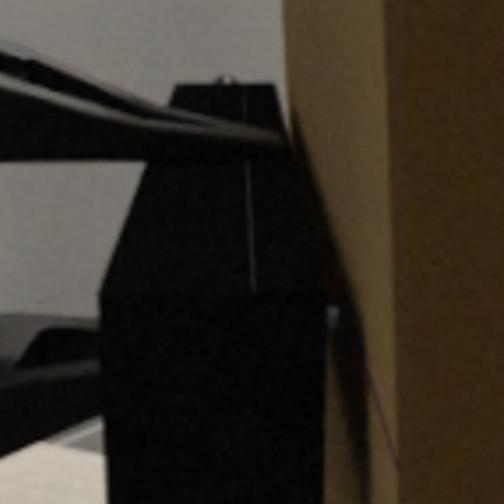

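execute_actions:
  actions:
    - [[-0.003,-0.023,-0.01,0,0,0,-0.35,0,0,0,0,0,0,-0.5],[-0.003,-0.023,-0.01,0,0,0,-0.35,0,0,0,0,0,0,-0.5],[-0.003,0.017,-0.01,0,0,0,-0.35,0,0,0,0,0,0,-0.5],[-0.003,0.017,-0.01,0,0,0,-0.35,0,0,0,0,0,0,-0.5],[-0.003,-0.015,-0.01,0,0,0,-0.35,0,0,0,0,0,0,-0.5],[-0.003,-0.015,-0.01,0,0,0,-0.35,0,0,0,0,0,0,-0.5],[-0.003,0.006,-0.01,0,0,0,-0.35,0,0,0,0,0,0,-0.5],[-0.003,0.006,-0.01,0,0,0,-0.35,0,0,0,0,0,0,-0.5],[-0.003,-0.003,-0.01,0,0,0,-0.35,0,0,0,0,0,0,-0.5]]
    - [[0,-0.015,0.004,0,0,0,-0.35,0,0,0,0,0,0,-0.5],[0,-0.015,0.005,0,0,0,-0.35,0,0,0,0,0,0,-0.5],[0,0.015,0.006,0,0,0,-0.35,0,0,0,0,0,0,-0.5],[0,0.015,0.007,0,0,0,-0.35,0,0,0,0,0,0,-0.5],[0,-0.01,0.008,0,0,0,-0.35,0,0,0,0,0,0,-0.5],[0,-0.01,0.009,0,0,0,-0.35,0,0,0,0,0,0,-0.5],[0,0.006,0.01,0,0,0,-0.35,0,0,0,0,0,0,-0.5],[0,0.003,0.01,0,0,0,-0.35,0,0,0,0,0,0,-0.5],[0,0,0.01,0,0,0,-0.35,0,0,0,0,0,0,-0.5]]

execute_actions:
  actions:
    - [[-0.003,-0.021,-0.01,0,0,0,-0.35,0,0,0,0,0,0,-0.5],[-0.003,-0.021,-0.01,0,0,0,-0.35,0,0,0,0,0,0,-0.5],[-0.003,0.019,-0.01,0,0,0,-0.35,0,0,0,0,0,0,-0.5],[-0.003,0.019,-0.01,0,0,0,-0.35,0,0,0,0,0,0,-0.5],[-0.003,-0.013,-0.01,0,0,0,-0.35,0,0,0,0,0,0,-0.5],[-0.003,-0.013,-0.01,0,0,0,-0.35,0,0,0,0,0,0,-0.5],[-0.003,0.008,-0.01,0,0,0,-0.35,0,0,0,0,0,0,-0.5],[-0.003,0.008,-0.01,0,0,0,-0.35,0,0,0,0,0,0,-0.5],[-0.003,-0.001,-0.01,0,0,0,-0.35,0,0,0,0,0,0,-0.5]]
    - [[0,-0.015,0.004,0,0,0,-0.35,0,0,0,0,0,0,-0.5],[0,-0.015,0.005,0,0,0,-0.35,0,0,0,0,0,0,-0.5],[0,0.015,0.006,0,0,0,-0.35,0,0,0,0,0,0,-0.5],[0,0.015,0.007,0,0,0,-0.35,0,0,0,0,0,0,-0.5],[0,-0.01,0.008,0,0,0,-0.35,0,0,0,0,0,0,-0.5],[0,-0.01,0.009,0,0,0,-0.35,0,0,0,0,0,0,-0.5],[0,0.006,0.01,0,0,0,-0.35,0,0,0,0,0,0,-0.5],[0,0.003,0.01,0,0,0,-0.35,0,0,0,0,0,0,-0.5],[0,0,0.01,0,0,0,-0.35,0,0,0,0,0,0,-0.5]]

execute_actions:
  actions:
    - [[-0.003,-0.021,-0.01,0,0,0,-0.35,0,0,0,0,0,0,-0.5],[-0.003,-0.021,-0.01,0,0,0,-0.35,0,0,0,0,0,0,-0.5],[-0.003,0.019,-0.01,0,0,0,-0.35,0,0,0,0,0,0,-0.5],[-0.003,0.019,-0.01,0,0,0,-0.35,0,0,0,0,0,0,-0.5],[-0.003,-0.013,-0.01,0,0,0,-0.35,0,0,0,0,0,0,-0.5],[-0.003,-0.013,-0.01,0,0,0,-0.35,0,0,0,0,0,0,-0.5],[-0.003,0.008,-0.01,0,0,0,-0.35,0,0,0,0,0,0,-0.5],[-0.003,0.008,-0.01,0,0,0,-0.35,0,0,0,0,0,0,-0.5],[-0.003,-0.001,-0.01,0,0,0,-0.35,0,0,0,0,0,0,-0.5]]
    - [[0,-0.015,0.004,0,0,0,-0.35,0,0,0,0,0,0,-0.5],[0,-0.015,0.005,0,0,0,-0.35,0,0,0,0,0,0,-0.5],[0,0.015,0.006,0,0,0,-0.35,0,0,0,0,0,0,-0.5],[0,0.015,0.007,0,0,0,-0.35,0,0,0,0,0,0,-0.5],[0,-0.01,0.008,0,0,0,-0.35,0,0,0,0,0,0,-0.5],[0,-0.01,0.009,0,0,0,-0.35,0,0,0,0,0,0,-0.5],[0,0.006,0.01,0,0,0,-0.35,0,0,0,0,0,0,-0.5],[0,0.003,0.01,0,0,0,-0.35,0,0,0,0,0,0,-0.5],[0,0,0.01,0,0,0,-0.35,0,0,0,0,0,0,-0.5]]

execute_actions:
  actions:
    - [[-0.003,-0.021,-0.01,0,0,0,-0.35,0,0,0,0,0,0,-0.5],[-0.003,-0.021,-0.01,0,0,0,-0.35,0,0,0,0,0,0,-0.5],[-0.003,0.019,-0.01,0,0,0,-0.35,0,0,0,0,0,0,-0.5],[-0.003,0.019,-0.01,0,0,0,-0.35,0,0,0,0,0,0,-0.5],[-0.003,-0.013,-0.01,0,0,0,-0.35,0,0,0,0,0,0,-0.5],[-0.003,-0.013,-0.01,0,0,0,-0.35,0,0,0,0,0,0,-0.5],[-0.003,0.008,-0.01,0,0,0,-0.35,0,0,0,0,0,0,-0.5],[-0.003,0.008,-0.01,0,0,0,-0.35,0,0,0,0,0,0,-0.5],[-0.003,-0.001,-0.01,0,0,0,-0.35,0,0,0,0,0,0,-0.5]]
    - [[0,-0.015,0.004,0,0,0,-0.35,0,0,0,0,0,0,-0.5],[0,-0.015,0.005,0,0,0,-0.35,0,0,0,0,0,0,-0.5],[0,0.015,0.006,0,0,0,-0.35,0,0,0,0,0,0,-0.5],[0,0.015,0.007,0,0,0,-0.35,0,0,0,0,0,0,-0.5],[0,-0.01,0.008,0,0,0,-0.35,0,0,0,0,0,0,-0.5],[0,-0.01,0.009,0,0,0,-0.35,0,0,0,0,0,0,-0.5],[0,0.006,0.01,0,0,0,-0.35,0,0,0,0,0,0,-0.5],[0,0.003,0.01,0,0,0,-0.35,0,0,0,0,0,0,-0.5],[0,0,0.01,0,0,0,-0.35,0,0,0,0,0,0,-0.5]]
  cameras: ["cam_right_wrist"]

zoom_image:
  camera: "cam_right_wrist"
  region: [285, 140, 385, 240]

Scene clock: 2270.43 s.
left_arm: end_effector_position=(+0.2840, -0.2344, +0.2533) grip_measured=-0.098 end_effector_quat_wxyz=(+0.238, -0.200, +0.681, -0.664) | right_arm: end_effector_position=(+0.0833, +0.2468, +0.1756) grip_measured=-0.498 end_effector_quat_wxyz=(+0.670, -0.243, +0.653, +0.255)
Joint positions: left_arm=[-0.468 1.078 0.447 0.624 0.474 -1.509 0.042] | right_arm=[1.951 1.114 0.013 1.187 1.23 -0.075 0.024]
Joint torques (N m): left_arm=[-0.92 -3.78 10.14 2.6 -0.06 0.42] | right_arm=[0.47 -1.09 5.31 1.47 0.01 0.11]
Motor temperatures (°C): left_arm=[25 25 40 56 24 26 28] | right_arm=[25 26 32 38 25 24 26]
Heat: left arm: 56 °C; right arm: 38 °C.
Hand target: left_arm +0.2866, -0.2386, +0.3026; +0.290, -0.146, +0.642, -0.695 | right_arm +0.0835, +0.2440, +0.1731; +0.671, -0.242, +0.652, +0.258
Off the commanded pose: left_arm 0.050 m, 10 deg | right_arm 0.004 m, 0 deg.
joint sent to its limit (right arm) — joint 3 (elbow), lower limit, where the elbow is as bent as it goes. The joint targets still meet the commanded pose.

Scene clock: 2271.63 s.
left_arm: end_effector_position=(+0.2849, -0.2338, +0.2543) grip_measured=-0.098 end_effector_quat_wxyz=(+0.237, -0.199, +0.681, -0.664) | right_arm: end_effector_position=(+0.0833, +0.2468, +0.1756) grip_measured=-0.498 end_effector_quat_wxyz=(+0.670, -0.243, +0.653, +0.255)
Joint positions: left_arm=[-0.461 1.079 0.451 0.622 0.481 -1.509 0.042] | right_arm=[1.951 1.114 0.013 1.187 1.23 -0.075 0.024]
Joint torques (N m): left_arm=[-0.79 -3.85 10.18 2.6 -0.07 0.41] | right_arm=[0.5 -1.14 5.35 1.49 0.02 0.1]
Motor temperatures (°C): left_arm=[25 25 40 56 24 26 28] | right_arm=[25 26 32 38 25 24 26]
Heat: left arm: 56 °C; right arm: 38 °C.
Hand target: left_arm +0.2879, -0.2374, +0.3036; +0.290, -0.146, +0.641, -0.695 | right_arm +0.0835, +0.2440, +0.1731; +0.671, -0.242, +0.652, +0.258
Off the commanded pose: left_arm 0.049 m, 10 deg | right_arm 0.004 m, 0 deg.
joint sent to its limit (right arm) — joint 3 (elbow), lower limit, where the elbow is as bent as it goes. The joint targets still meet the commanded pose.

Scene clock: 2272.83 s.
left_arm: end_effector_position=(+0.2860, -0.2328, +0.2550) grip_measured=-0.098 end_effector_quat_wxyz=(+0.237, -0.199, +0.681, -0.664) | right_arm: end_effector_position=(+0.0833, +0.2468, +0.1756) grip_measured=-0.498 end_effector_quat_wxyz=(+0.670, -0.243, +0.653, +0.255)
Joint positions: left_arm=[-0.454 1.081 0.455 0.62 0.489 -1.509 0.042] | right_arm=[1.951 1.114 0.013 1.187 1.23 -0.075 0.024]
Joint torques (N m): left_arm=[-0.75 -3.79 10.21 2.59 -0.06 0.41] | right_arm=[0.46 -1.07 5.35 1.5 0.01 0.11]
Motor temperatures (°C): left_arm=[25 25 40 56 24 26 28] | right_arm=[25 26 32 38 25 24 26]
Heat: left arm: 56 °C; right arm: 38 °C.
Hand target: left_arm +0.2893, -0.2364, +0.3043; +0.290, -0.147, +0.642, -0.695 | right_arm +0.0835, +0.2440, +0.1731; +0.671, -0.242, +0.652, +0.258
Off the commanded pose: left_arm 0.050 m, 10 deg | right_arm 0.004 m, 0 deg.
joint sent to its limit (right arm) — joint 3 (elbow), lower limit, where the elbow is as bent as it goes. The joint targets still meet the commanded pose.

Scene clock: 2274.03 s.
left_arm: end_effector_position=(+0.2872, -0.2314, +0.2562) grip_measured=-0.098 end_effector_quat_wxyz=(+0.237, -0.199, +0.681, -0.664) | right_arm: end_effector_position=(+0.0833, +0.2468, +0.1756) grip_measured=-0.498 end_effector_quat_wxyz=(+0.670, -0.243, +0.653, +0.255)
Joint positions: left_arm=[-0.445 1.081 0.46 0.615 0.497 -1.509 0.042] | right_arm=[1.951 1.114 0.013 1.187 1.23 -0.075 0.024]
Joint torques (N m): left_arm=[-0.83 -3.6 10.19 2.63 -0.08 0.38] | right_arm=[0.44 -1.17 5.33 1.48 0.02 0.11]
Motor temperatures (°C): left_arm=[25 25 40 56 24 26 28] | right_arm=[25 26 32 38 25 24 26]
Heat: left arm: 56 °C; right arm: 38 °C.
Hand target: left_arm +0.2905, -0.2354, +0.3052; +0.290, -0.146, +0.642, -0.695 | right_arm +0.0835, +0.2440, +0.1731; +0.671, -0.242, +0.652, +0.258
Off the commanded pose: left_arm 0.049 m, 10 deg | right_arm 0.004 m, 0 deg.
joint sent to its limit (right arm) — joint 3 (elbow), lower limit, where the elbow is as bent as it goes. The joint targets still meet the commanded pose.
camera_calibration:
cam_right_wrist: T_world_to_cam=[[0.599286, -0.794594, -0.0973527, 0.159642], [-0.350399, -0.151023, -0.924344, 0.276228], [0.719776, 0.588059, -0.368931, -0.0187116], [0, 0, 0, 1]] pos_world=[0.0145869, 0.179571, 0.263968]
Images, in order (width x height): cam_right_wrist 672x504.

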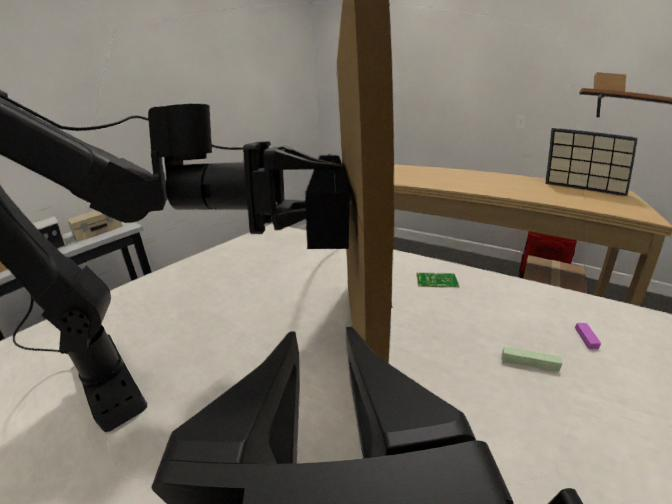

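Scaled by 5.040 from the camera's 672x504 image, which has a finer 960x720 frame.

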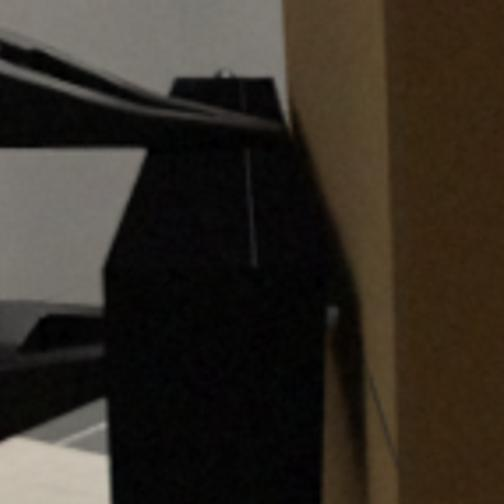

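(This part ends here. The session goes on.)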